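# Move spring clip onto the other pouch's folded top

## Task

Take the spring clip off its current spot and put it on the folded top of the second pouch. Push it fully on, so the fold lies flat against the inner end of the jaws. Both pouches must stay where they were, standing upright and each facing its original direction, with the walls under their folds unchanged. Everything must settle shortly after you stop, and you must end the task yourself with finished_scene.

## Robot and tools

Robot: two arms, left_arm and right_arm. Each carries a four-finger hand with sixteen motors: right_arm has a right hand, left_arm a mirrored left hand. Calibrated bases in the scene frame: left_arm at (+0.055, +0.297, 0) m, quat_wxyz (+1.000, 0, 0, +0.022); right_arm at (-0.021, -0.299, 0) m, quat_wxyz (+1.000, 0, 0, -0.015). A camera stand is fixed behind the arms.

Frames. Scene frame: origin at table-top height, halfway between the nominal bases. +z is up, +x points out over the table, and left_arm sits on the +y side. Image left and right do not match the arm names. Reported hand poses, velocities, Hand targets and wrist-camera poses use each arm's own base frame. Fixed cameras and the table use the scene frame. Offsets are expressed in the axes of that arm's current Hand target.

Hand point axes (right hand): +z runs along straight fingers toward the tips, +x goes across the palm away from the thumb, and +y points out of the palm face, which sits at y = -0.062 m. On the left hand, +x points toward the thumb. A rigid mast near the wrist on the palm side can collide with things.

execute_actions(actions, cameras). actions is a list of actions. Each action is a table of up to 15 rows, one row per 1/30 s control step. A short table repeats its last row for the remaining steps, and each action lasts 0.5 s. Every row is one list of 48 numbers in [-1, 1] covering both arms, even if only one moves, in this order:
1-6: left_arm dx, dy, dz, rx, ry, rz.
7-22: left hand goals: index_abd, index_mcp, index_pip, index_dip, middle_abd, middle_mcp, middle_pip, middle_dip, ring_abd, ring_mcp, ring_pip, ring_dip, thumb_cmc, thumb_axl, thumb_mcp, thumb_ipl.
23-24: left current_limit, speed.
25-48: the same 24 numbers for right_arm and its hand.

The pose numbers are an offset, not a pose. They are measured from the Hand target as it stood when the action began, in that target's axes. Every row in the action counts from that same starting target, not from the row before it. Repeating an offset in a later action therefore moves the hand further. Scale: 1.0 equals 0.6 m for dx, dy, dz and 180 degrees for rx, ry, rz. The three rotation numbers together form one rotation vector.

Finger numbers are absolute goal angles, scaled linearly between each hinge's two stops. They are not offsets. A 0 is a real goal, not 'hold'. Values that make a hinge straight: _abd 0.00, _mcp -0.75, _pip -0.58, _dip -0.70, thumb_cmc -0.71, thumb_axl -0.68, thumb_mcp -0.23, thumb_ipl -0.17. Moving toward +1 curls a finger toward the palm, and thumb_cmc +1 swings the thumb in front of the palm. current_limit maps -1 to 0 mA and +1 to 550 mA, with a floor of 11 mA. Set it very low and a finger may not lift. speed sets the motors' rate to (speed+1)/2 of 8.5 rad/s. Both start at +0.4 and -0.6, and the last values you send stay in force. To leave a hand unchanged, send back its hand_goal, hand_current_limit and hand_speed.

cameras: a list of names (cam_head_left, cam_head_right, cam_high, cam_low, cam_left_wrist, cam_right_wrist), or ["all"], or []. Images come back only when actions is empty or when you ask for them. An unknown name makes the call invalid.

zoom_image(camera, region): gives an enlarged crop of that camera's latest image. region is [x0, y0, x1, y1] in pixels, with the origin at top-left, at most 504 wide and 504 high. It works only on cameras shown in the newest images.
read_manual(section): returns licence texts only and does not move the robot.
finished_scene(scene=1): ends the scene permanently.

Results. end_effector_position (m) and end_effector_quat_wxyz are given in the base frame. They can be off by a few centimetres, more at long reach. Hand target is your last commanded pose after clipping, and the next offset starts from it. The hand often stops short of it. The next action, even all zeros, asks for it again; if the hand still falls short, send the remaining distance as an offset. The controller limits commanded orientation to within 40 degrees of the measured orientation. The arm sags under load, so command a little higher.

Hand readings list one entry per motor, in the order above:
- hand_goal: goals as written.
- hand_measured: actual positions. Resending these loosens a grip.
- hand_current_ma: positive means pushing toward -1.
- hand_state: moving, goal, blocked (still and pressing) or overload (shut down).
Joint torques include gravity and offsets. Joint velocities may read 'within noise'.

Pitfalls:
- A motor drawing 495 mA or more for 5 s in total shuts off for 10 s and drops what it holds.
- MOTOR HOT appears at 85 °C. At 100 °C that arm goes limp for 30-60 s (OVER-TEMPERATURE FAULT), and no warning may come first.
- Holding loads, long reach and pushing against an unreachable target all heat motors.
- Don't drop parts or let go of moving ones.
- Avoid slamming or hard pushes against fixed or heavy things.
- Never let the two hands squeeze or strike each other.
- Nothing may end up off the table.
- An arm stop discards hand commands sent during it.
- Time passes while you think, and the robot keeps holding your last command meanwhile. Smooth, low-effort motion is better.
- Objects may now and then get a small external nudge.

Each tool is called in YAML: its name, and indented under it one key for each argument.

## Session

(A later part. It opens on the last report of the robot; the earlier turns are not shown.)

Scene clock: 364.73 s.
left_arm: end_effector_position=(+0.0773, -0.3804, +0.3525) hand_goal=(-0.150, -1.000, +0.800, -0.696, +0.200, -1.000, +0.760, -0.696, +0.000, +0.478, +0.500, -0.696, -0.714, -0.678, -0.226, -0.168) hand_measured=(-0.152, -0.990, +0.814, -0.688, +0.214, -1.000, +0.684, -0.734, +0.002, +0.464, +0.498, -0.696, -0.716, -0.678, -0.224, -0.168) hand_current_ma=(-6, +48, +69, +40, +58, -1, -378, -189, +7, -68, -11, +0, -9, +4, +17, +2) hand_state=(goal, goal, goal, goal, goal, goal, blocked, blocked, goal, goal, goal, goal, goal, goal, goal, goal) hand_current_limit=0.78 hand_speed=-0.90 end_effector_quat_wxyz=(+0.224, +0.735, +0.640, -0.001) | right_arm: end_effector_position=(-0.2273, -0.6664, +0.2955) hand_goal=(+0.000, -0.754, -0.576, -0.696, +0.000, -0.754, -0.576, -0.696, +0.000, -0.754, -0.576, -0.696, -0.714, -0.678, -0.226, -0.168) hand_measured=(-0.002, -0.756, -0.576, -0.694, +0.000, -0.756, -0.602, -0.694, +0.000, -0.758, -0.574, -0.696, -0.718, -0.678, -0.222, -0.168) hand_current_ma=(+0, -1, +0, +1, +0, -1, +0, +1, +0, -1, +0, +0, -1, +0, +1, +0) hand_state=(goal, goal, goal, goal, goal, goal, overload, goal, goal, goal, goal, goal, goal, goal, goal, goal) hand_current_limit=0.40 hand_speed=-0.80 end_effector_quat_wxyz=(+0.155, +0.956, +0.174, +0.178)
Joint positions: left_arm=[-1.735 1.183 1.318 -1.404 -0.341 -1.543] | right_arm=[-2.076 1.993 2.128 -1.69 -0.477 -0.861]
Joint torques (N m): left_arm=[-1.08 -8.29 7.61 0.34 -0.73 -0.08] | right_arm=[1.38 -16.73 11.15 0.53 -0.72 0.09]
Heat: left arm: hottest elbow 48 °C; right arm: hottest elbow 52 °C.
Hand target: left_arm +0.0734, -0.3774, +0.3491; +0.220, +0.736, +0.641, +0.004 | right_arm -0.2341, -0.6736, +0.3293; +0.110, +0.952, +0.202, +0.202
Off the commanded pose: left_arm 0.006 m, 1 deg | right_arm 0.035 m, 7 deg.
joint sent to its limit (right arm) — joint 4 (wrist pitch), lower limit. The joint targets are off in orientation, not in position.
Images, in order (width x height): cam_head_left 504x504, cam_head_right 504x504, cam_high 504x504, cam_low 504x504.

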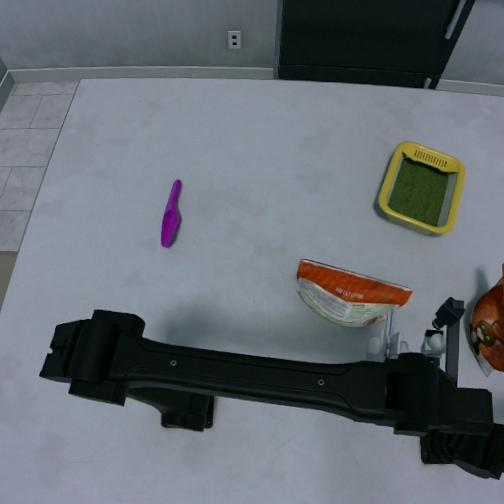

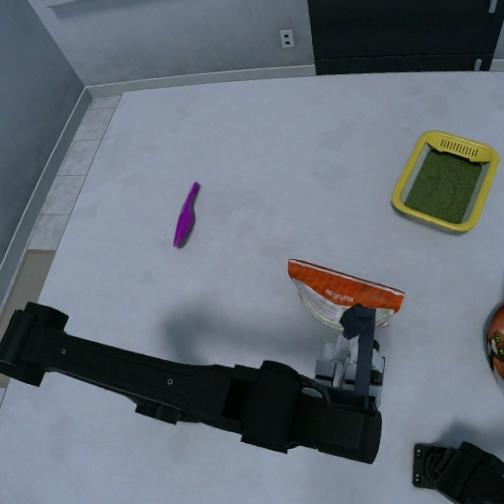

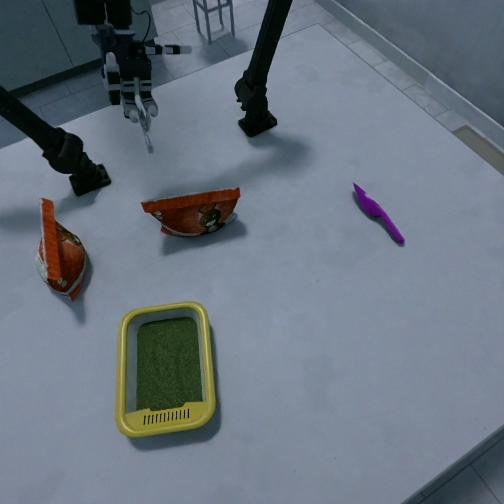

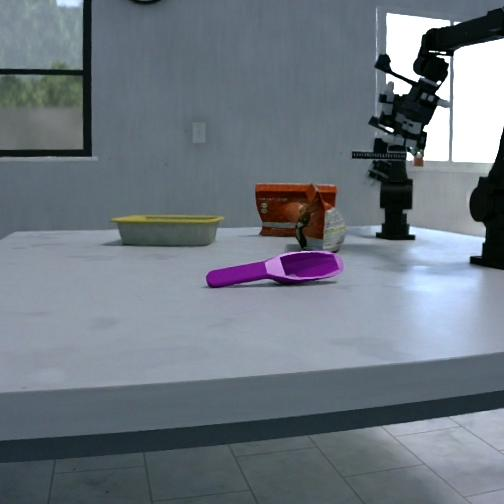

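execute_actions:
  actions:
    - [[0.0294,-0.0687,0.1048,-0.0007,0.0313,0.0116,-0.15,-1.0,0.80,-0.696,0.20,-1.0,0.76,-0.696,0,0.479,0.5,-0.696,-0.714,-0.678,-0.226,-0.168,0.78,-0.9,0,0,0,0,0,0,0,-0.754,-0.576,-0.696,0,-0.754,-0.576,-0.696,0,-0.754,-0.576,-0.696,-0.714,-0.678,-0.226,-0.168,0.4,-0.8]]
    - [[0.0294,-0.0687,0.1048,-0.0007,0.0313,0.0116,-0.15,-1.0,0.80,-0.696,0.20,-1.0,0.76,-0.696,0,0.479,0.5,-0.696,-0.714,-0.678,-0.226,-0.168,0.78,-0.9,0,0,0,0,0,0,0,-0.754,-0.576,-0.696,0,-0.754,-0.576,-0.696,0,-0.754,-0.576,-0.696,-0.714,-0.678,-0.226,-0.168,0.4,-0.8]]
  cameras: ["cam_high","cam_low","cam_head_left"]

zoom_image:
  camera: "cam_low"
  region: [340, 140, 450, 250]

zoom_image:
  camera: "cam_high"
  region: [120, 100, 190, 170]

zoom_image:
  camera: "cam_head_left"
  region: [290, 250, 430, 390]

Scene clock: 367.53 s.
left_arm: end_effector_position=(+0.0446, -0.3685, +0.1955) hand_goal=(-0.150, -1.000, +0.800, -0.696, +0.200, -1.000, +0.760, -0.696, +0.000, +0.478, +0.500, -0.696, -0.714, -0.678, -0.226, -0.168) hand_measured=(-0.152, -0.992, +0.814, -0.688, +0.214, -1.000, +0.684, -0.734, +0.002, +0.466, +0.498, -0.696, -0.716, -0.678, -0.224, -0.168) hand_current_ma=(-6, +44, +69, +40, +58, -1, -378, -189, +7, -61, -11, +0, -9, +4, +17, +2) hand_state=(goal, goal, goal, goal, goal, goal, blocked, blocked, goal, goal, goal, goal, goal, goal, goal, goal) hand_current_limit=0.78 hand_speed=-0.90 end_effector_quat_wxyz=(+0.149, +0.757, +0.629, +0.096) | right_arm: end_effector_position=(-0.2273, -0.6664, +0.2955) hand_goal=(+0.000, -0.754, -0.576, -0.696, +0.000, -0.754, -0.576, -0.696, +0.000, -0.754, -0.576, -0.696, -0.714, -0.678, -0.226, -0.168) hand_measured=(-0.002, -0.756, -0.576, -0.694, +0.000, -0.756, -0.602, -0.694, +0.000, -0.758, -0.574, -0.696, -0.718, -0.678, -0.222, -0.168) hand_current_ma=(+0, -1, +0, +1, +0, -1, +0, +1, +0, -1, +0, +0, -1, +0, +1, +0) hand_state=(goal, goal, goal, goal, goal, goal, overload, goal, goal, goal, goal, goal, goal, goal, goal, goal) hand_current_limit=0.40 hand_speed=-0.80 end_effector_quat_wxyz=(+0.155, +0.956, +0.174, +0.178)
Joint positions: left_arm=[-1.831 1.348 1.052 -1.258 -0.357 -1.643] | right_arm=[-2.076 1.993 2.128 -1.69 -0.477 -0.861]
Joint torques (N m): left_arm=[-1.03 -10.64 7.35 0.55 -0.59 -0.07] | right_arm=[1.2 -16.97 11.12 0.55 -0.74 0.03]
Heat: left arm: hottest elbow 48 °C; right arm: hottest elbow 52 °C.
Hand target: left_arm +0.0401, -0.3697, +0.1988; +0.158, +0.754, +0.632, +0.085 | right_arm -0.2341, -0.6736, +0.3293; +0.110, +0.952, +0.202, +0.202
Off the commanded pose: left_arm 0.006 m, 2 deg | right_arm 0.035 m, 7 deg.
joint sent to its limit (right arm) — joint 4 (wrist pitch), lower limit. The joint targets are off in orientation, not in position.
Images, in order (width x height): cam_head_left 504x504, cam_high 504x504, cam_low 504x504.

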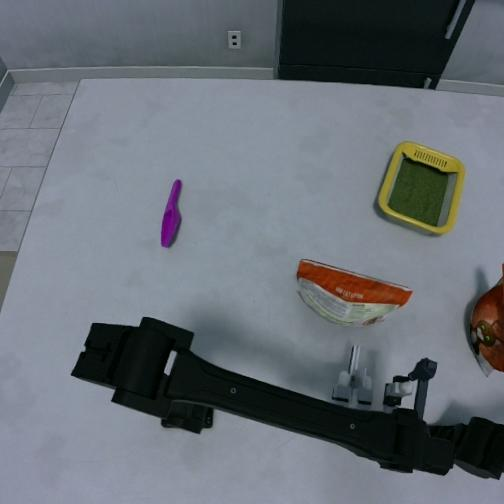

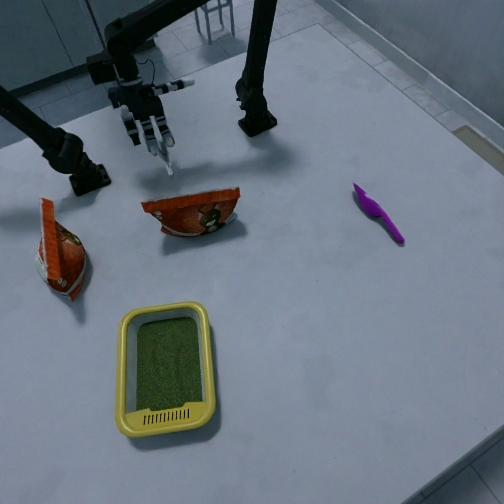

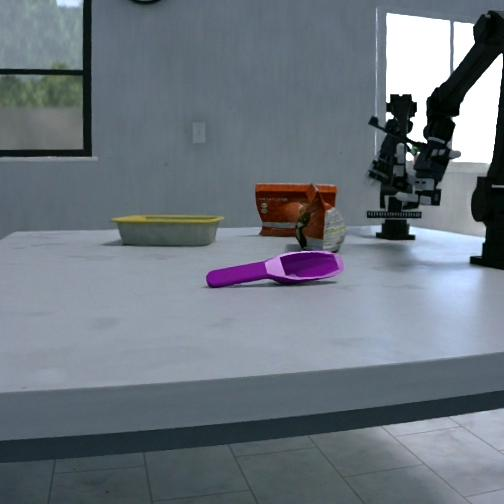

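Scaled by 4.582 from the camera's 504x504 image, which has a finer 720x720 frame.

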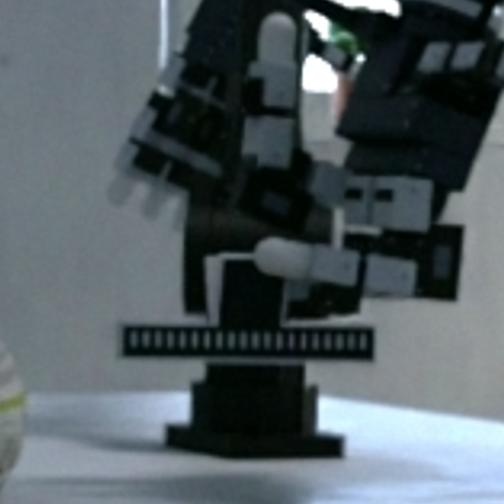

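Scaled by 7.200 from the camera's 504x504 image, which has a finer 720x720 frame.

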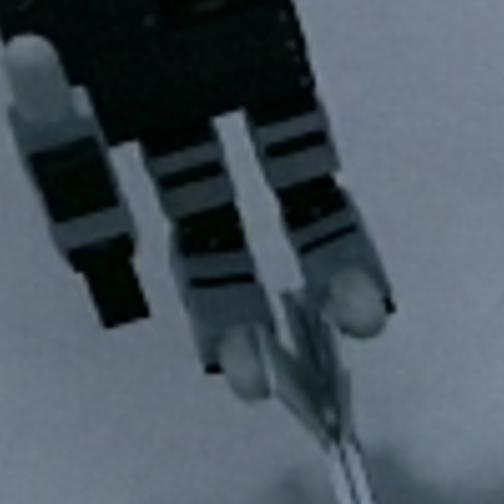

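Scaled by 3.600 from the camera's 504x504 image, which has a finer 720x720 frame.

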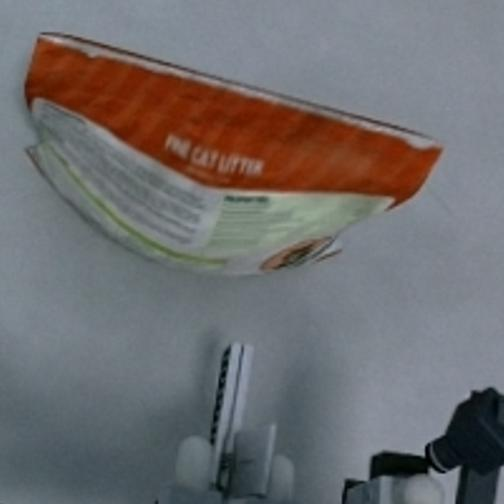

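zoom_image:
  camera: "cam_high"
  region: [145, 135, 190, 180]

Scaled by 11.200 from the camera's 504x504 image, which has a finer 720x720 frame.

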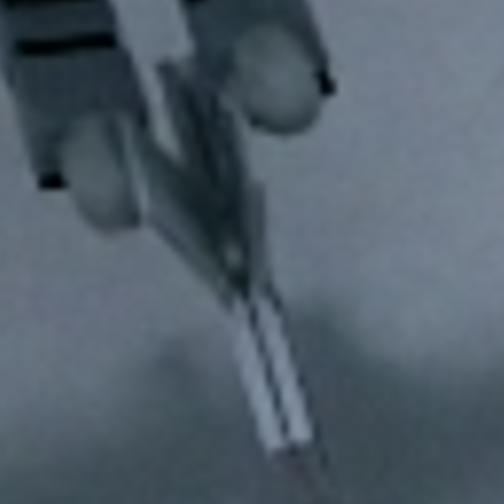

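execute_actions:
  actions:
    - [[0.0066,-0.0317,0.0858,0.0005,-0.0261,-0.0097,-0.15,-1.0,0.80,-0.696,0.20,-1.0,0.76,-0.696,0,0.479,0.5,-0.696,-0.714,-0.678,-0.226,-0.168,0.78,-0.9,0,0,0,0,0,0,0,-0.754,-0.576,-0.696,0,-0.754,-0.576,-0.696,0,-0.754,-0.576,-0.696,-0.714,-0.678,-0.226,-0.168,0.4,-0.8]]
  cameras: ["cam_high","cam_low","cam_left_wrist"]

zoom_image:
  camera: "cam_low"
  region: [340, 170, 430, 260]

zoom_image:
  camera: "cam_high"
  region: [140, 140, 200, 200]

Scene clock: 369.07 s.
left_arm: end_effector_position=(+0.0443, -0.3692, +0.1450) hand_goal=(-0.150, -1.000, +0.800, -0.696, +0.200, -1.000, +0.760, -0.696, +0.000, +0.478, +0.500, -0.696, -0.714, -0.678, -0.226, -0.168) hand_measured=(-0.152, -0.992, +0.814, -0.688, +0.214, -1.000, +0.684, -0.734, +0.002, +0.466, +0.498, -0.696, -0.716, -0.678, -0.224, -0.168) hand_current_ma=(-6, +43, +68, +40, +58, -1, -378, -189, +7, -61, -11, +0, -9, +4, +17, +2) hand_state=(goal, goal, goal, goal, goal, goal, blocked, blocked, goal, goal, goal, goal, goal, goal, goal, goal) hand_current_limit=0.78 hand_speed=-0.90 end_effector_quat_wxyz=(+0.179, +0.748, +0.636, +0.056) | right_arm: end_effector_position=(-0.2273, -0.6664, +0.2955) hand_goal=(+0.000, -0.754, -0.576, -0.696, +0.000, -0.754, -0.576, -0.696, +0.000, -0.754, -0.576, -0.696, -0.714, -0.678, -0.226, -0.168) hand_measured=(-0.002, -0.756, -0.576, -0.694, +0.000, -0.756, -0.602, -0.694, +0.000, -0.758, -0.574, -0.696, -0.718, -0.678, -0.222, -0.168) hand_current_ma=(+0, -1, +0, +1, +0, -1, +0, +1, +0, -1, +0, +0, -1, +0, +1, +0) hand_state=(goal, goal, goal, goal, goal, goal, overload, goal, goal, goal, goal, goal, goal, goal, goal, goal) hand_current_limit=0.40 hand_speed=-0.80 end_effector_quat_wxyz=(+0.155, +0.956, +0.174, +0.178)
Joint positions: left_arm=[-1.832 1.345 0.912 -1.019 -0.359 -1.649] | right_arm=[-2.076 1.993 2.128 -1.69 -0.477 -0.861]
Joint torques (N m): left_arm=[-1.08 -9.52 6.69 0.81 -0.76 -0.05] | right_arm=[1.08 -16.44 11.32 0.42 -0.72 0.07]
Heat: left arm: hottest elbow 48 °C; right arm: hottest elbow 52 °C.
Hand target: left_arm +0.0401, -0.3696, +0.1437; +0.184, +0.747, +0.636, +0.052 | right_arm -0.2341, -0.6736, +0.3293; +0.110, +0.952, +0.202, +0.202
Off the commanded pose: left_arm 0.004 m, 1 deg | right_arm 0.035 m, 7 deg.
joint sent to its limit (right arm) — joint 4 (wrist pitch), lower limit. The joint targets are off in orientation, not in position.
Images, in order (width x height): cam_high 504x504, cam_low 504x504, cam_left_wrist 504x504.

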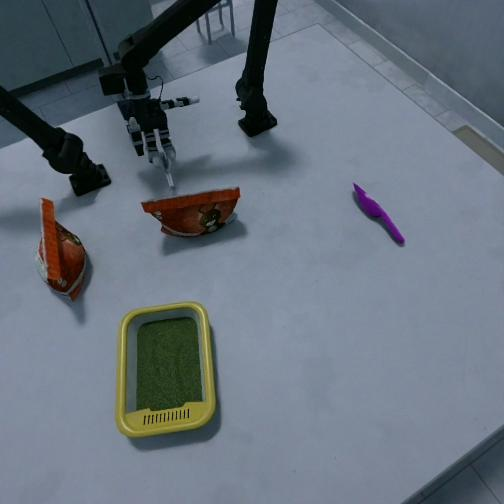

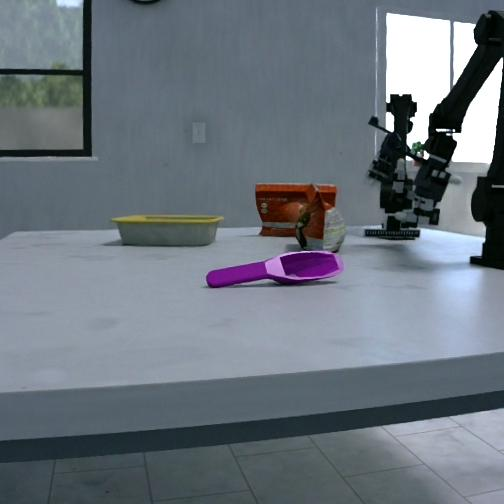

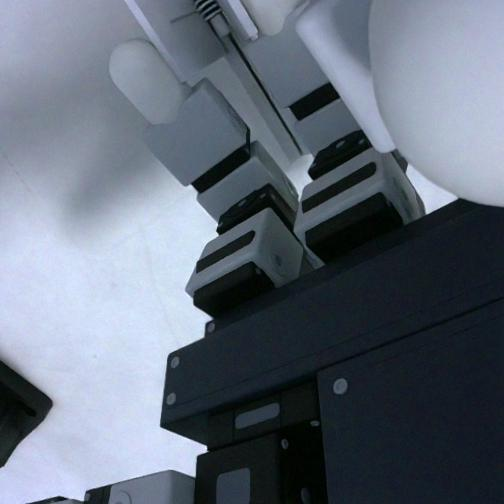

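Scaled by 5.600 from the camera's 504x504 image, which has a finer 720x720 frame.

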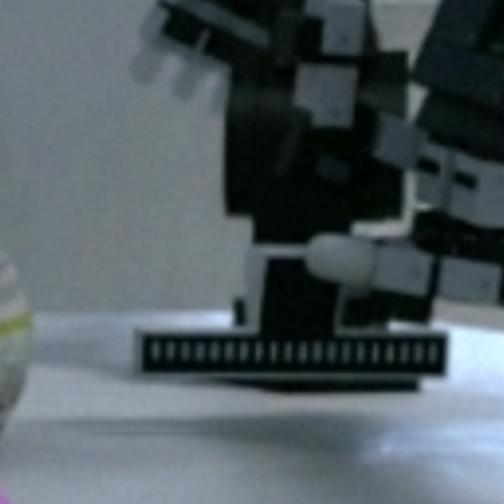

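Scaled by 8.400 from the camera's 504x504 image, which has a finer 720x720 frame.

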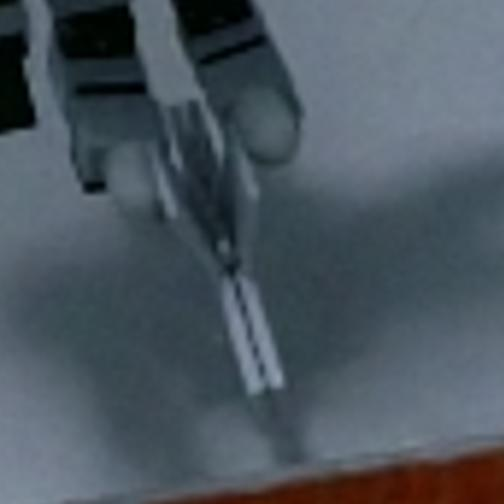

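execute_actions:
  actions:
    - [[0.0018,-0.0076,0.0185,0,0,0,-0.15,-1.0,0.80,-0.696,0.20,-1.0,0.76,-0.696,0,0.479,0.5,-0.696,-0.714,-0.678,-0.226,-0.168,0.78,-0.9,0,0,0,0,0,0,0,-0.754,-0.576,-0.696,0,-0.754,-0.576,-0.696,0,-0.754,-0.576,-0.696,-0.714,-0.678,-0.226,-0.168,0.4,-0.8]]
  cameras: ["cam_high","cam_low"]

zoom_image:
  camera: "cam_low"
  region: [340, 170, 430, 260]

zoom_image:
  camera: "cam_high"
  region: [145, 150, 195, 200]

Scene clock: 370.03 s.
left_arm: end_effector_position=(+0.0437, -0.3704, +0.1350) hand_goal=(-0.150, -1.000, +0.800, -0.696, +0.200, -1.000, +0.760, -0.696, +0.000, +0.478, +0.500, -0.696, -0.714, -0.678, -0.226, -0.168) hand_measured=(-0.152, -0.992, +0.814, -0.688, +0.214, -1.000, +0.684, -0.734, +0.002, +0.466, +0.498, -0.696, -0.716, -0.678, -0.224, -0.168) hand_current_ma=(-6, +43, +68, +40, +58, -1, -378, -189, +7, -61, -11, +0, -9, +4, +17, +2) hand_state=(goal, goal, goal, goal, goal, goal, blocked, blocked, goal, goal, goal, goal, goal, goal, goal, goal) hand_current_limit=0.78 hand_speed=-0.90 end_effector_quat_wxyz=(+0.181, +0.748, +0.636, +0.053) | right_arm: end_effector_position=(-0.2273, -0.6664, +0.2955) hand_goal=(+0.000, -0.754, -0.576, -0.696, +0.000, -0.754, -0.576, -0.696, +0.000, -0.754, -0.576, -0.696, -0.714, -0.678, -0.226, -0.168) hand_measured=(-0.002, -0.756, -0.576, -0.694, +0.000, -0.756, -0.602, -0.694, +0.000, -0.758, -0.574, -0.696, -0.718, -0.678, -0.222, -0.168) hand_current_ma=(+0, -1, +0, +1, +0, -1, +0, +1, +0, -1, +0, +0, -1, +0, +1, +0) hand_state=(goal, goal, goal, goal, goal, goal, overload, goal, goal, goal, goal, goal, goal, goal, goal, goal) hand_current_limit=0.40 hand_speed=-0.80 end_effector_quat_wxyz=(+0.155, +0.956, +0.174, +0.178)
Joint positions: left_arm=[-1.833 1.358 0.895 -0.984 -0.359 -1.649] | right_arm=[-2.076 1.993 2.128 -1.69 -0.477 -0.861]
Joint torques (N m): left_arm=[-1.2 -9.17 6.56 0.77 -0.76 -0.05] | right_arm=[1.03 -16.97 11.22 0.61 -0.71 0.07]
Heat: left arm: hottest elbow 48 °C; right arm: hottest elbow 52 °C.
Hand target: left_arm +0.0396, -0.3703, +0.1318; +0.184, +0.747, +0.637, +0.052 | right_arm -0.2341, -0.6736, +0.3293; +0.110, +0.952, +0.202, +0.202
Off the commanded pose: left_arm 0.005 m, 0 deg | right_arm 0.035 m, 7 deg.
joint sent to its limit (right arm) — joint 4 (wrist pitch), lower limit. The joint targets are off in orientation, not in position.
Images, in order (width x height): cam_high 504x504, cam_low 504x504.

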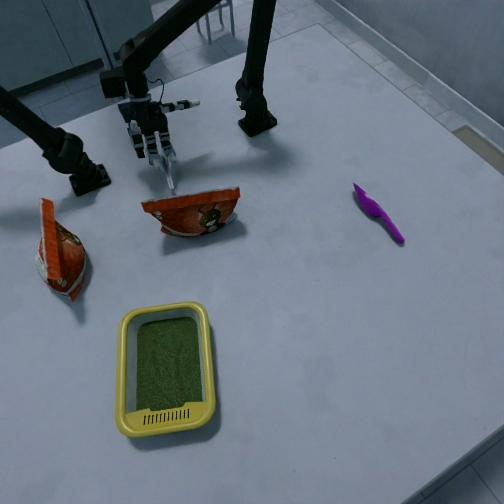

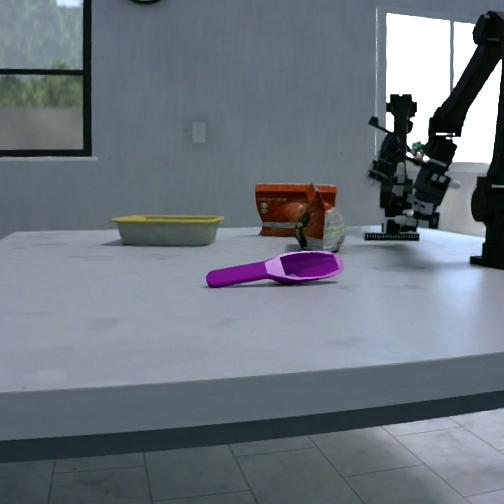

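Scaled by 5.600 from the camera's 504x504 image, which has a finer 720x720 frame.

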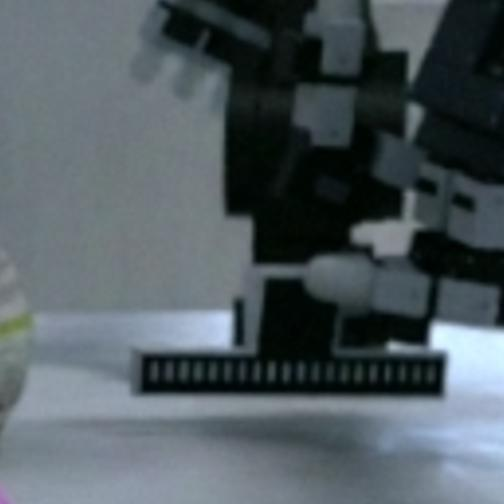

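Scaled by 10.080 from the camera's 504x504 image, which has a finer 720x720 frame.

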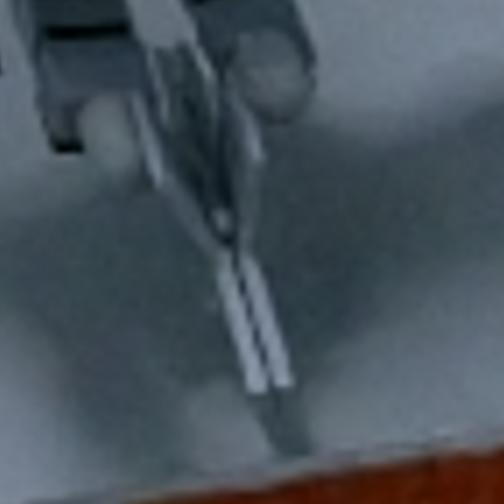

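execute_actions:
  actions:
    - [[0.0012,-0.0051,0.0123,0,0,0,-0.15,-1.0,0.80,-0.696,0.20,-1.0,0.76,-0.696,0,0.479,0.5,-0.696,-0.714,-0.678,-0.226,-0.168,0.78,-0.9,0,0,0,0,0,0,0,-0.754,-0.576,-0.696,0,-0.754,-0.576,-0.696,0,-0.754,-0.576,-0.696,-0.714,-0.678,-0.226,-0.168,0.4,-0.8]]
  cameras: ["cam_high","cam_low"]

zoom_image:
  camera: "cam_low"
  region: [340, 170, 430, 260]

Scene clock: 370.93 s.
left_arm: end_effector_position=(+0.0434, -0.3710, +0.1270) hand_goal=(-0.150, -1.000, +0.800, -0.696, +0.200, -1.000, +0.760, -0.696, +0.000, +0.478, +0.500, -0.696, -0.714, -0.678, -0.226, -0.168) hand_measured=(-0.152, -0.992, +0.814, -0.688, +0.214, -1.000, +0.684, -0.734, +0.002, +0.466, +0.498, -0.696, -0.716, -0.678, -0.224, -0.168) hand_current_ma=(-6, +43, +68, +40, +58, -1, -378, -189, +7, -61, -11, +0, -9, +4, +17, +2) hand_state=(goal, goal, goal, goal, goal, goal, blocked, blocked, goal, goal, goal, goal, goal, goal, goal, goal) hand_current_limit=0.78 hand_speed=-0.90 end_effector_quat_wxyz=(+0.181, +0.748, +0.636, +0.053) | right_arm: end_effector_position=(-0.2273, -0.6664, +0.2955) hand_goal=(+0.000, -0.754, -0.576, -0.696, +0.000, -0.754, -0.576, -0.696, +0.000, -0.754, -0.576, -0.696, -0.714, -0.678, -0.226, -0.168) hand_measured=(-0.002, -0.756, -0.576, -0.694, +0.000, -0.756, -0.602, -0.694, +0.000, -0.758, -0.574, -0.696, -0.718, -0.678, -0.222, -0.168) hand_current_ma=(+0, -1, +0, +1, +0, -1, +0, +1, +0, -1, +0, +0, -1, +0, +1, +0) hand_state=(goal, goal, goal, goal, goal, goal, overload, goal, goal, goal, goal, goal, goal, goal, goal, goal) hand_current_limit=0.40 hand_speed=-0.80 end_effector_quat_wxyz=(+0.155, +0.956, +0.174, +0.178)
Joint positions: left_arm=[-1.834 1.37 0.883 -0.96 -0.36 -1.649] | right_arm=[-2.076 1.993 2.128 -1.69 -0.477 -0.861]
Joint torques (N m): left_arm=[-1.08 -9.29 6.46 0.8 -0.76 -0.07] | right_arm=[0.97 -16.97 11.29 0.57 -0.74 0.05]
Heat: left arm: hottest elbow 48 °C; right arm: hottest elbow 52 °C.
Hand target: left_arm +0.0392, -0.3707, +0.1237; +0.184, +0.747, +0.637, +0.052 | right_arm -0.2341, -0.6736, +0.3293; +0.110, +0.952, +0.202, +0.202
Off the commanded pose: left_arm 0.005 m, 0 deg | right_arm 0.035 m, 7 deg.
joint sent to its limit (right arm) — joint 4 (wrist pitch), lower limit. The joint targets are off in orientation, not in position.
Images, in order (width x height): cam_high 504x504, cam_low 504x504.

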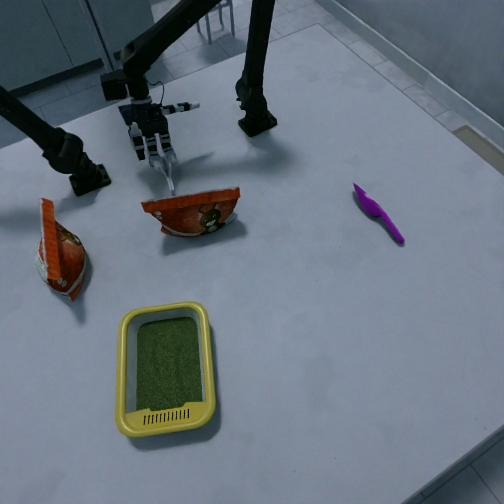

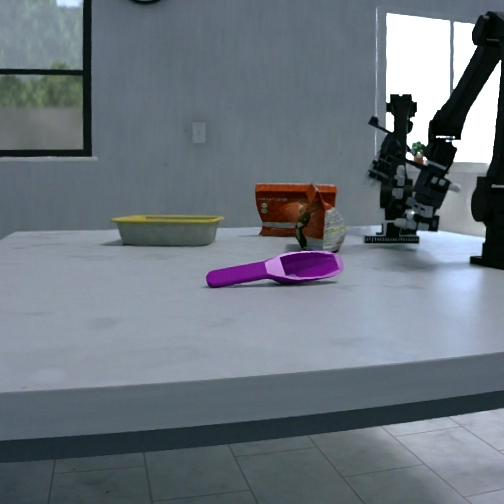

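Scaled by 5.600 from the camera's 504x504 image, which has a finer 720x720 frame.

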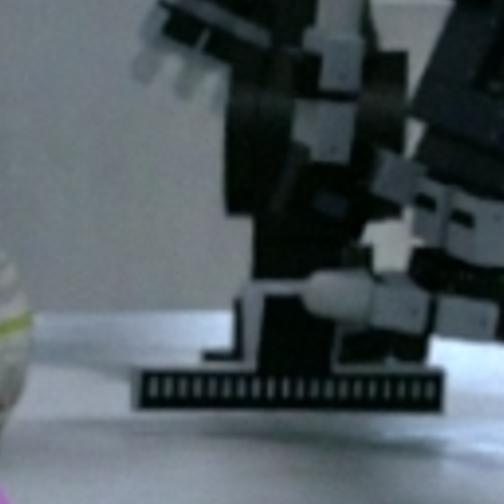

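execute_actions:
  actions:
    - [[0.0009,-0.0038,0.0094,0,0,0,-0.15,-1.0,0.80,-0.696,0.20,-1.0,0.76,-0.696,0,0.479,0.5,-0.696,-0.714,-0.678,-0.226,-0.168,0.78,-0.9,0,0,0,0,0,0,0,-0.754,-0.576,-0.696,0,-0.754,-0.576,-0.696,0,-0.754,-0.576,-0.696,-0.714,-0.678,-0.226,-0.168,0.4,-0.8]]
  cameras: ["cam_high","cam_low"]

zoom_image:
  camera: "cam_low"
  region: [340, 170, 430, 260]

zoom_image:
  camera: "cam_high"
  region: [145, 150, 195, 200]

Scene clock: 371.83 s.
left_arm: end_effector_position=(+0.0432, -0.3716, +0.1212) hand_goal=(-0.150, -1.000, +0.800, -0.696, +0.200, -1.000, +0.760, -0.696, +0.000, +0.478, +0.500, -0.696, -0.714, -0.678, -0.226, -0.168) hand_measured=(-0.152, -0.992, +0.814, -0.688, +0.214, -1.000, +0.684, -0.734, +0.002, +0.466, +0.498, -0.696, -0.716, -0.678, -0.224, -0.168) hand_current_ma=(-6, +43, +68, +40, +58, -1, -378, -189, +7, -61, -11, +0, -9, +4, +17, +2) hand_state=(goal, goal, goal, goal, goal, goal, blocked, blocked, goal, goal, goal, goal, goal, goal, goal, goal) hand_current_limit=0.78 hand_speed=-0.90 end_effector_quat_wxyz=(+0.181, +0.748, +0.636, +0.053) | right_arm: end_effector_position=(-0.2273, -0.6664, +0.2955) hand_goal=(+0.000, -0.754, -0.576, -0.696, +0.000, -0.754, -0.576, -0.696, +0.000, -0.754, -0.576, -0.696, -0.714, -0.678, -0.226, -0.168) hand_measured=(-0.002, -0.756, -0.576, -0.694, +0.000, -0.756, -0.602, -0.694, +0.000, -0.758, -0.574, -0.696, -0.718, -0.678, -0.222, -0.168) hand_current_ma=(+0, -1, +0, +1, +0, -1, +0, +1, +0, -1, +0, +0, -1, +0, +1, +0) hand_state=(goal, goal, goal, goal, goal, goal, overload, goal, goal, goal, goal, goal, goal, goal, goal, goal) hand_current_limit=0.40 hand_speed=-0.80 end_effector_quat_wxyz=(+0.155, +0.956, +0.174, +0.178)
Joint positions: left_arm=[-1.834 1.38 0.875 -0.942 -0.36 -1.649] | right_arm=[-2.076 1.993 2.128 -1.69 -0.477 -0.861]
Joint torques (N m): left_arm=[-1.32 -9.41 6.37 0.84 -0.76 -0.07] | right_arm=[0.91 -17.14 11.4 0.5 -0.67 0.09]
Heat: left arm: hottest elbow 48 °C; right arm: hottest elbow 52 °C.
Hand target: left_arm +0.0389, -0.3712, +0.1176; +0.184, +0.747, +0.637, +0.052 | right_arm -0.2341, -0.6736, +0.3293; +0.110, +0.952, +0.202, +0.202
Off the commanded pose: left_arm 0.006 m, 0 deg | right_arm 0.035 m, 7 deg.
joint sent to its limit (right arm) — joint 4 (wrist pitch), lower limit. The joint targets are off in orientation, not in position.
Images, in order (width x height): cam_high 504x504, cam_low 504x504.

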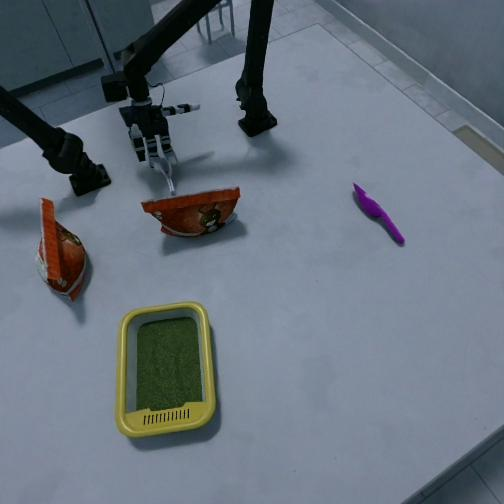

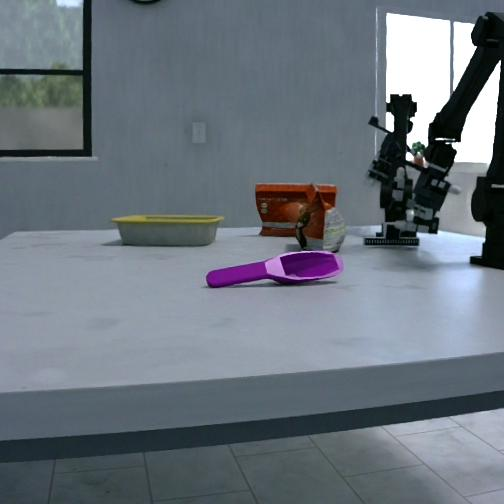

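Scaled by 5.600 from the camera's 504x504 image, which has a finer 720x720 frame.

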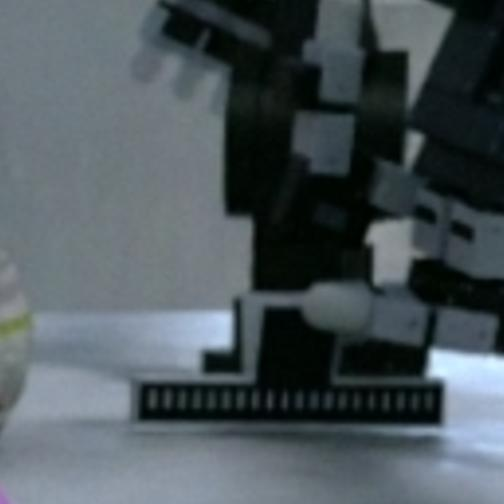

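Scaled by 10.080 from the camera's 504x504 image, which has a finer 720x720 frame.

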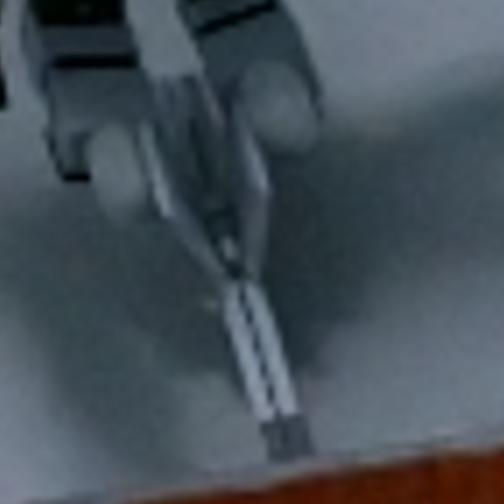

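execute_actions:
  actions:
    - [[0.0006,-0.0027,0.0065,0,0,0,-0.15,-1.0,0.80,-0.696,0.20,-1.0,0.76,-0.696,0,0.479,0.5,-0.696,-0.714,-0.678,-0.226,-0.168,0.78,-0.9,0,0,0,0,0,0,0,-0.754,-0.576,-0.696,0,-0.754,-0.576,-0.696,0,-0.754,-0.576,-0.696,-0.714,-0.678,-0.226,-0.168,0.4,-0.8]]
  cameras: ["cam_high","cam_low"]

zoom_image:
  camera: "cam_low"
  region: [340, 170, 430, 260]

zoom_image:
  camera: "cam_high"
  region: [145, 150, 195, 200]

Scene clock: 372.73 s.
left_arm: end_effector_position=(+0.0430, -0.3720, +0.1176) hand_goal=(-0.150, -1.000, +0.800, -0.696, +0.200, -1.000, +0.760, -0.696, +0.000, +0.478, +0.500, -0.696, -0.714, -0.678, -0.226, -0.168) hand_measured=(-0.152, -0.992, +0.814, -0.688, +0.214, -1.000, +0.684, -0.734, +0.002, +0.466, +0.498, -0.696, -0.716, -0.678, -0.224, -0.168) hand_current_ma=(-6, +43, +68, +40, +58, -1, -377, -189, +7, -61, -11, +0, -9, +4, +17, +2) hand_state=(goal, goal, goal, goal, goal, goal, blocked, blocked, goal, goal, goal, goal, goal, goal, goal, goal) hand_current_limit=0.78 hand_speed=-0.90 end_effector_quat_wxyz=(+0.182, +0.748, +0.636, +0.053) | right_arm: end_effector_position=(-0.2273, -0.6664, +0.2955) hand_goal=(+0.000, -0.754, -0.576, -0.696, +0.000, -0.754, -0.576, -0.696, +0.000, -0.754, -0.576, -0.696, -0.714, -0.678, -0.226, -0.168) hand_measured=(-0.002, -0.756, -0.576, -0.694, +0.000, -0.756, -0.602, -0.694, +0.000, -0.758, -0.574, -0.696, -0.718, -0.678, -0.222, -0.168) hand_current_ma=(+0, -1, +0, +1, +0, -1, +0, +1, +0, -1, +0, +0, -1, +0, +1, +0) hand_state=(goal, goal, goal, goal, goal, goal, overload, goal, goal, goal, goal, goal, goal, goal, goal, goal) hand_current_limit=0.40 hand_speed=-0.80 end_effector_quat_wxyz=(+0.155, +0.956, +0.174, +0.178)
Joint positions: left_arm=[-1.834 1.386 0.87 -0.929 -0.361 -1.649] | right_arm=[-2.076 1.993 2.128 -1.69 -0.477 -0.861]
Joint torques (N m): left_arm=[-1.2 -9.29 6.3 0.83 -0.74 -0.08] | right_arm=[0.97 -17.38 11.14 0.35 -0.74 0.01]
Heat: left arm: hottest elbow 47 °C; right arm: hottest elbow 52 °C.
Hand target: left_arm +0.0386, -0.3714, +0.1134; +0.184, +0.747, +0.636, +0.052 | right_arm -0.2341, -0.6736, +0.3293; +0.110, +0.952, +0.202, +0.202
Off the commanded pose: left_arm 0.006 m, 0 deg | right_arm 0.035 m, 7 deg.
joint sent to its limit (right arm) — joint 4 (wrist pitch), lower limit. The joint targets are off in orientation, not in position.
Images, in order (width x height): cam_high 504x504, cam_low 504x504.

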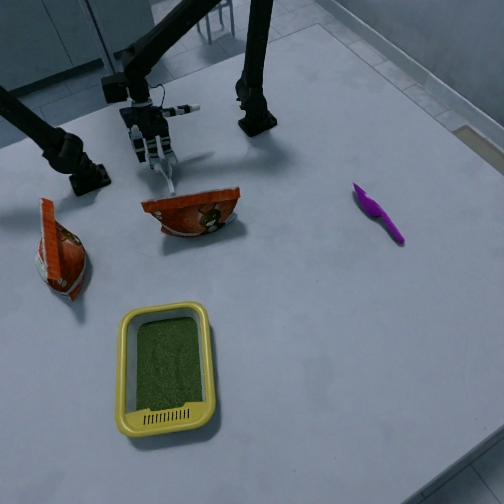

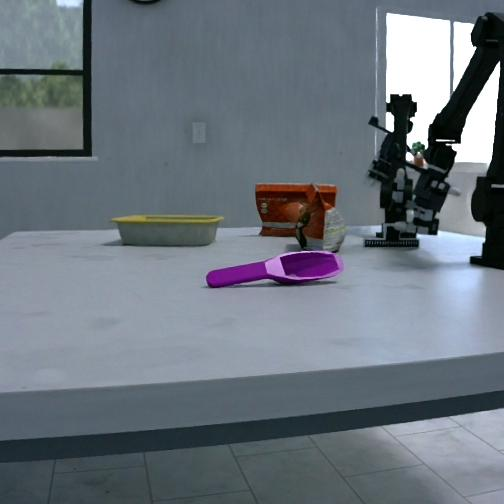

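Scaled by 5.600 from the camera's 504x504 image, which has a finer 720x720 frame.

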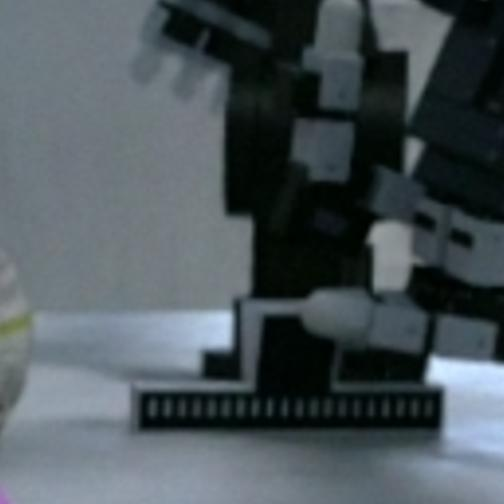

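Scaled by 10.080 from the camera's 504x504 image, which has a finer 720x720 frame.

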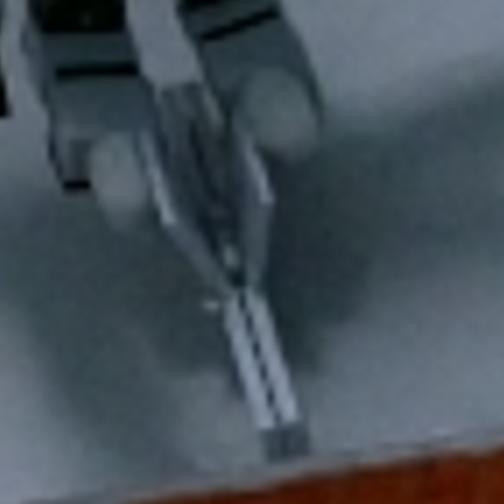

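execute_actions:
  actions:
    - [[0.0006,-0.0027,0.0065,0,0,0,-0.15,-1.0,0.80,-0.696,0.20,-1.0,0.76,-0.696,0,0.479,0.5,-0.696,-0.714,-0.678,-0.226,-0.168,0.78,-0.9,0,0,0,0,0,0,0,-0.754,-0.576,-0.696,0,-0.754,-0.576,-0.696,0,-0.754,-0.576,-0.696,-0.714,-0.678,-0.226,-0.168,0.4,-0.8]]
  cameras: ["cam_high","cam_low"]

zoom_image:
  camera: "cam_low"
  region: [340, 170, 430, 260]

zoom_image:
  camera: "cam_high"
  region: [145, 150, 195, 200]

Scene clock: 373.63 s.
left_arm: end_effector_position=(+0.0425, -0.3741, +0.1162) hand_goal=(-0.150, -1.000, +0.800, -0.696, +0.200, -1.000, +0.760, -0.696, +0.000, +0.478, +0.500, -0.696, -0.714, -0.678, -0.226, -0.168) hand_measured=(-0.152, -0.988, +0.818, -0.688, +0.214, -1.000, +0.690, -0.732, +0.002, +0.466, +0.498, -0.696, -0.716, -0.678, -0.224, -0.168) hand_current_ma=(-6, +64, +92, +40, +58, -1, -346, -178, +7, -61, -11, +0, -9, +4, +17, +2) hand_state=(goal, goal, goal, goal, goal, goal, blocked, blocked, goal, goal, goal, goal, goal, goal, goal, goal) hand_current_limit=0.78 hand_speed=-0.90 end_effector_quat_wxyz=(+0.184, +0.747, +0.636, +0.051) | right_arm: end_effector_position=(-0.2273, -0.6664, +0.2955) hand_goal=(+0.000, -0.754, -0.576, -0.696, +0.000, -0.754, -0.576, -0.696, +0.000, -0.754, -0.576, -0.696, -0.714, -0.678, -0.226, -0.168) hand_measured=(-0.002, -0.756, -0.576, -0.694, +0.000, -0.756, -0.602, -0.694, +0.000, -0.758, -0.574, -0.696, -0.718, -0.678, -0.222, -0.168) hand_current_ma=(+0, -1, +0, +1, +0, -1, +0, +1, +0, -1, +0, +0, -1, +0, +1, +0) hand_state=(goal, goal, goal, goal, goal, goal, overload, goal, goal, goal, goal, goal, goal, goal, goal, goal) hand_current_limit=0.40 hand_speed=-0.80 end_effector_quat_wxyz=(+0.155, +0.956, +0.174, +0.178)
Joint positions: left_arm=[-1.835 1.391 0.87 -0.919 -0.362 -1.65] | right_arm=[-2.076 1.993 2.128 -1.69 -0.477 -0.861]
Joint torques (N m): left_arm=[-1.2 -9.11 5.85 0.92 -0.69 -0.06] | right_arm=[1.03 -17.03 11.25 0.4 -0.71 0.1]
Heat: left arm: hottest elbow 47 °C; right arm: hottest elbow 52 °C.
Hand target: left_arm +0.0383, -0.3717, +0.1092; +0.184, +0.747, +0.636, +0.052 | right_arm -0.2341, -0.6736, +0.3293; +0.110, +0.952, +0.202, +0.202
Off the commanded pose: left_arm 0.008 m, 0 deg | right_arm 0.035 m, 7 deg.
joint sent to its limit (right arm) — joint 4 (wrist pitch), lower limit. The joint targets are off in orientation, not in position.
Images, in order (width x height): cam_high 504x504, cam_low 504x504.

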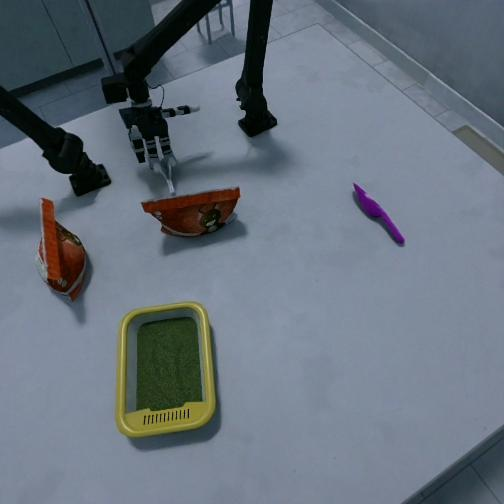

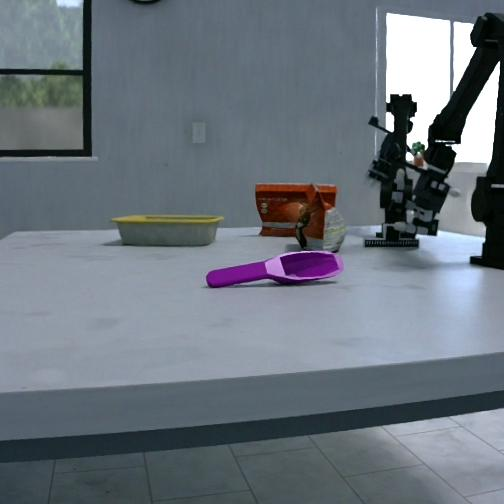

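Scaled by 5.600 from the camera's 504x504 image, which has a finer 720x720 frame.

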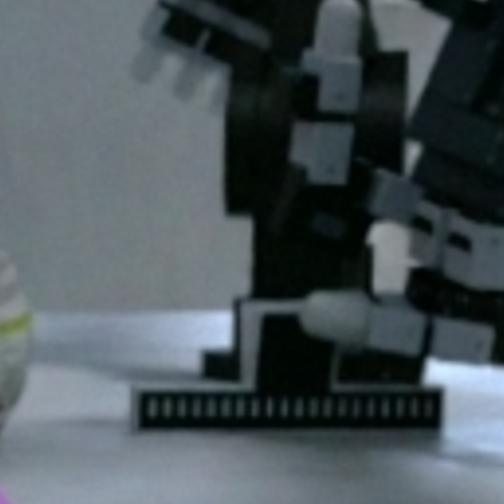

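Scaled by 10.080 from the camera's 504x504 image, which has a finer 720x720 frame.

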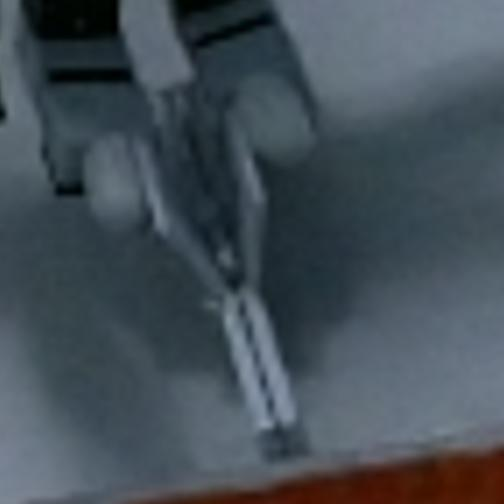

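execute_actions:
  actions:
    - [[0,0,0,0,0,0,-0.25,-1.0,0.80,-0.696,0.25,-1.0,0.72,-0.696,0,0.479,0.5,-0.696,-0.714,-0.678,-0.226,-0.168,0.78,-0.92,0,0,0,0,0,0,0,-0.754,-0.576,-0.696,0,-0.754,-0.576,-0.696,0,-0.754,-0.576,-0.696,-0.714,-0.678,-0.226,-0.168,0.4,-0.8]]
    - [[0,0,0,0,0,0,-0.4,-1.0,0.80,-0.696,0.30,-1.0,0.72,-0.696,0,0.479,0.5,-0.696,-0.714,-0.678,-0.226,-0.168,0.78,-0.92,0,0,0,0,0,0,0,-0.754,-0.576,-0.696,0,-0.754,-0.576,-0.696,0,-0.754,-0.576,-0.696,-0.714,-0.678,-0.226,-0.168,0.4,-0.8]]
  cameras: ["cam_high","cam_low"]

zoom_image:
  camera: "cam_low"
  region: [340, 170, 430, 260]

zoom_image:
  camera: "cam_high"
  region: [145, 150, 195, 200]

Scene clock: 375.23 s.
left_arm: end_effector_position=(+0.0430, -0.3724, +0.1140) hand_goal=(-0.400, -1.000, +0.800, -0.696, +0.300, -1.000, +0.720, -0.696, +0.000, +0.478, +0.500, -0.696, -0.714, -0.678, -0.226, -0.168) hand_measured=(-0.396, -1.000, +0.800, -0.694, +0.296, -1.000, +0.710, -0.700, +0.002, +0.466, +0.498, -0.696, -0.716, -0.678, -0.224, -0.168) hand_current_ma=(+20, +4, +1, +10, -20, -1, -44, -20, +7, -61, -11, +0, -9, +4, +17, +2) hand_state=(goal, goal, goal, goal, goal, goal, goal, goal, goal, goal, goal, goal, goal, goal, goal, goal) hand_current_limit=0.78 hand_speed=-0.92 end_effector_quat_wxyz=(+0.183, +0.748, +0.636, +0.053) | right_arm: end_effector_position=(-0.2273, -0.6664, +0.2955) hand_goal=(+0.000, -0.754, -0.576, -0.696, +0.000, -0.754, -0.576, -0.696, +0.000, -0.754, -0.576, -0.696, -0.714, -0.678, -0.226, -0.168) hand_measured=(-0.002, -0.756, -0.576, -0.694, +0.000, -0.756, -0.602, -0.694, +0.000, -0.758, -0.574, -0.696, -0.718, -0.678, -0.222, -0.168) hand_current_ma=(+0, -1, +0, +1, +0, -1, +0, +1, +0, -1, +0, +0, -1, +0, +1, +0) hand_state=(goal, goal, goal, goal, goal, goal, overload, goal, goal, goal, goal, goal, goal, goal, goal, goal) hand_current_limit=0.40 hand_speed=-0.80 end_effector_quat_wxyz=(+0.155, +0.956, +0.174, +0.178)
Joint positions: left_arm=[-1.835 1.392 0.865 -0.917 -0.362 -1.65] | right_arm=[-2.076 1.993 2.128 -1.69 -0.477 -0.861]
Joint torques (N m): left_arm=[-1.32 -9.23 6.24 0.9 -0.67 -0.06] | right_arm=[0.79 -17.2 11.18 0.38 -0.74 0.06]
Heat: left arm: hottest elbow 47 °C; right arm: hottest elbow 52 °C.
Hand target: left_arm +0.0383, -0.3716, +0.1091; +0.184, +0.747, +0.636, +0.052 | right_arm -0.2341, -0.6736, +0.3293; +0.110, +0.952, +0.202, +0.202
Off the commanded pose: left_arm 0.007 m, 0 deg | right_arm 0.035 m, 7 deg.
joint sent to its limit (right arm) — joint 4 (wrist pitch), lower limit. The joint targets are off in orientation, not in position.
Images, in order (width x height): cam_high 504x504, cam_low 504x504.

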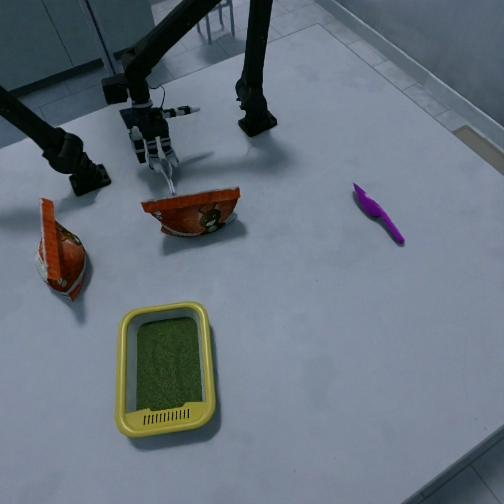

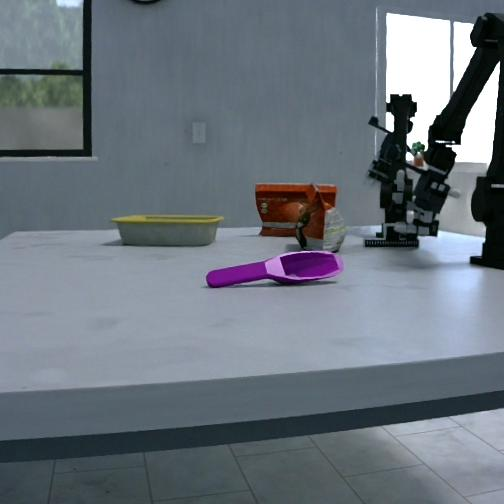

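Scaled by 5.600 from the camera's 504x504 image, which has a finer 720x720 frame.

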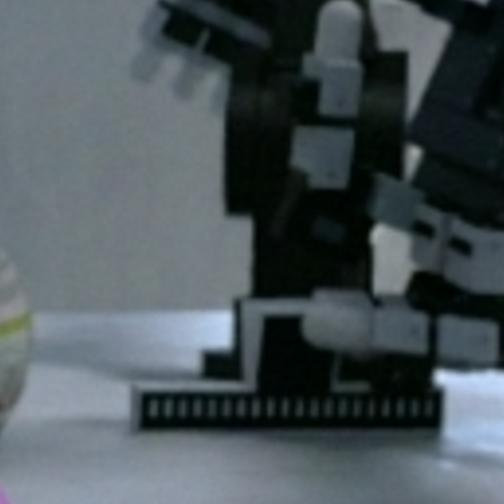

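Scaled by 10.080 from the camera's 504x504 image, which has a finer 720x720 frame.

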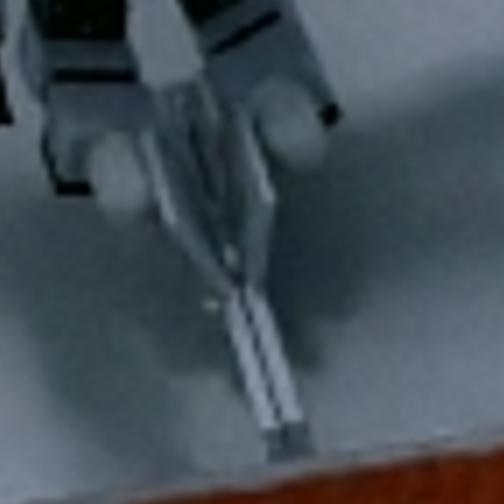

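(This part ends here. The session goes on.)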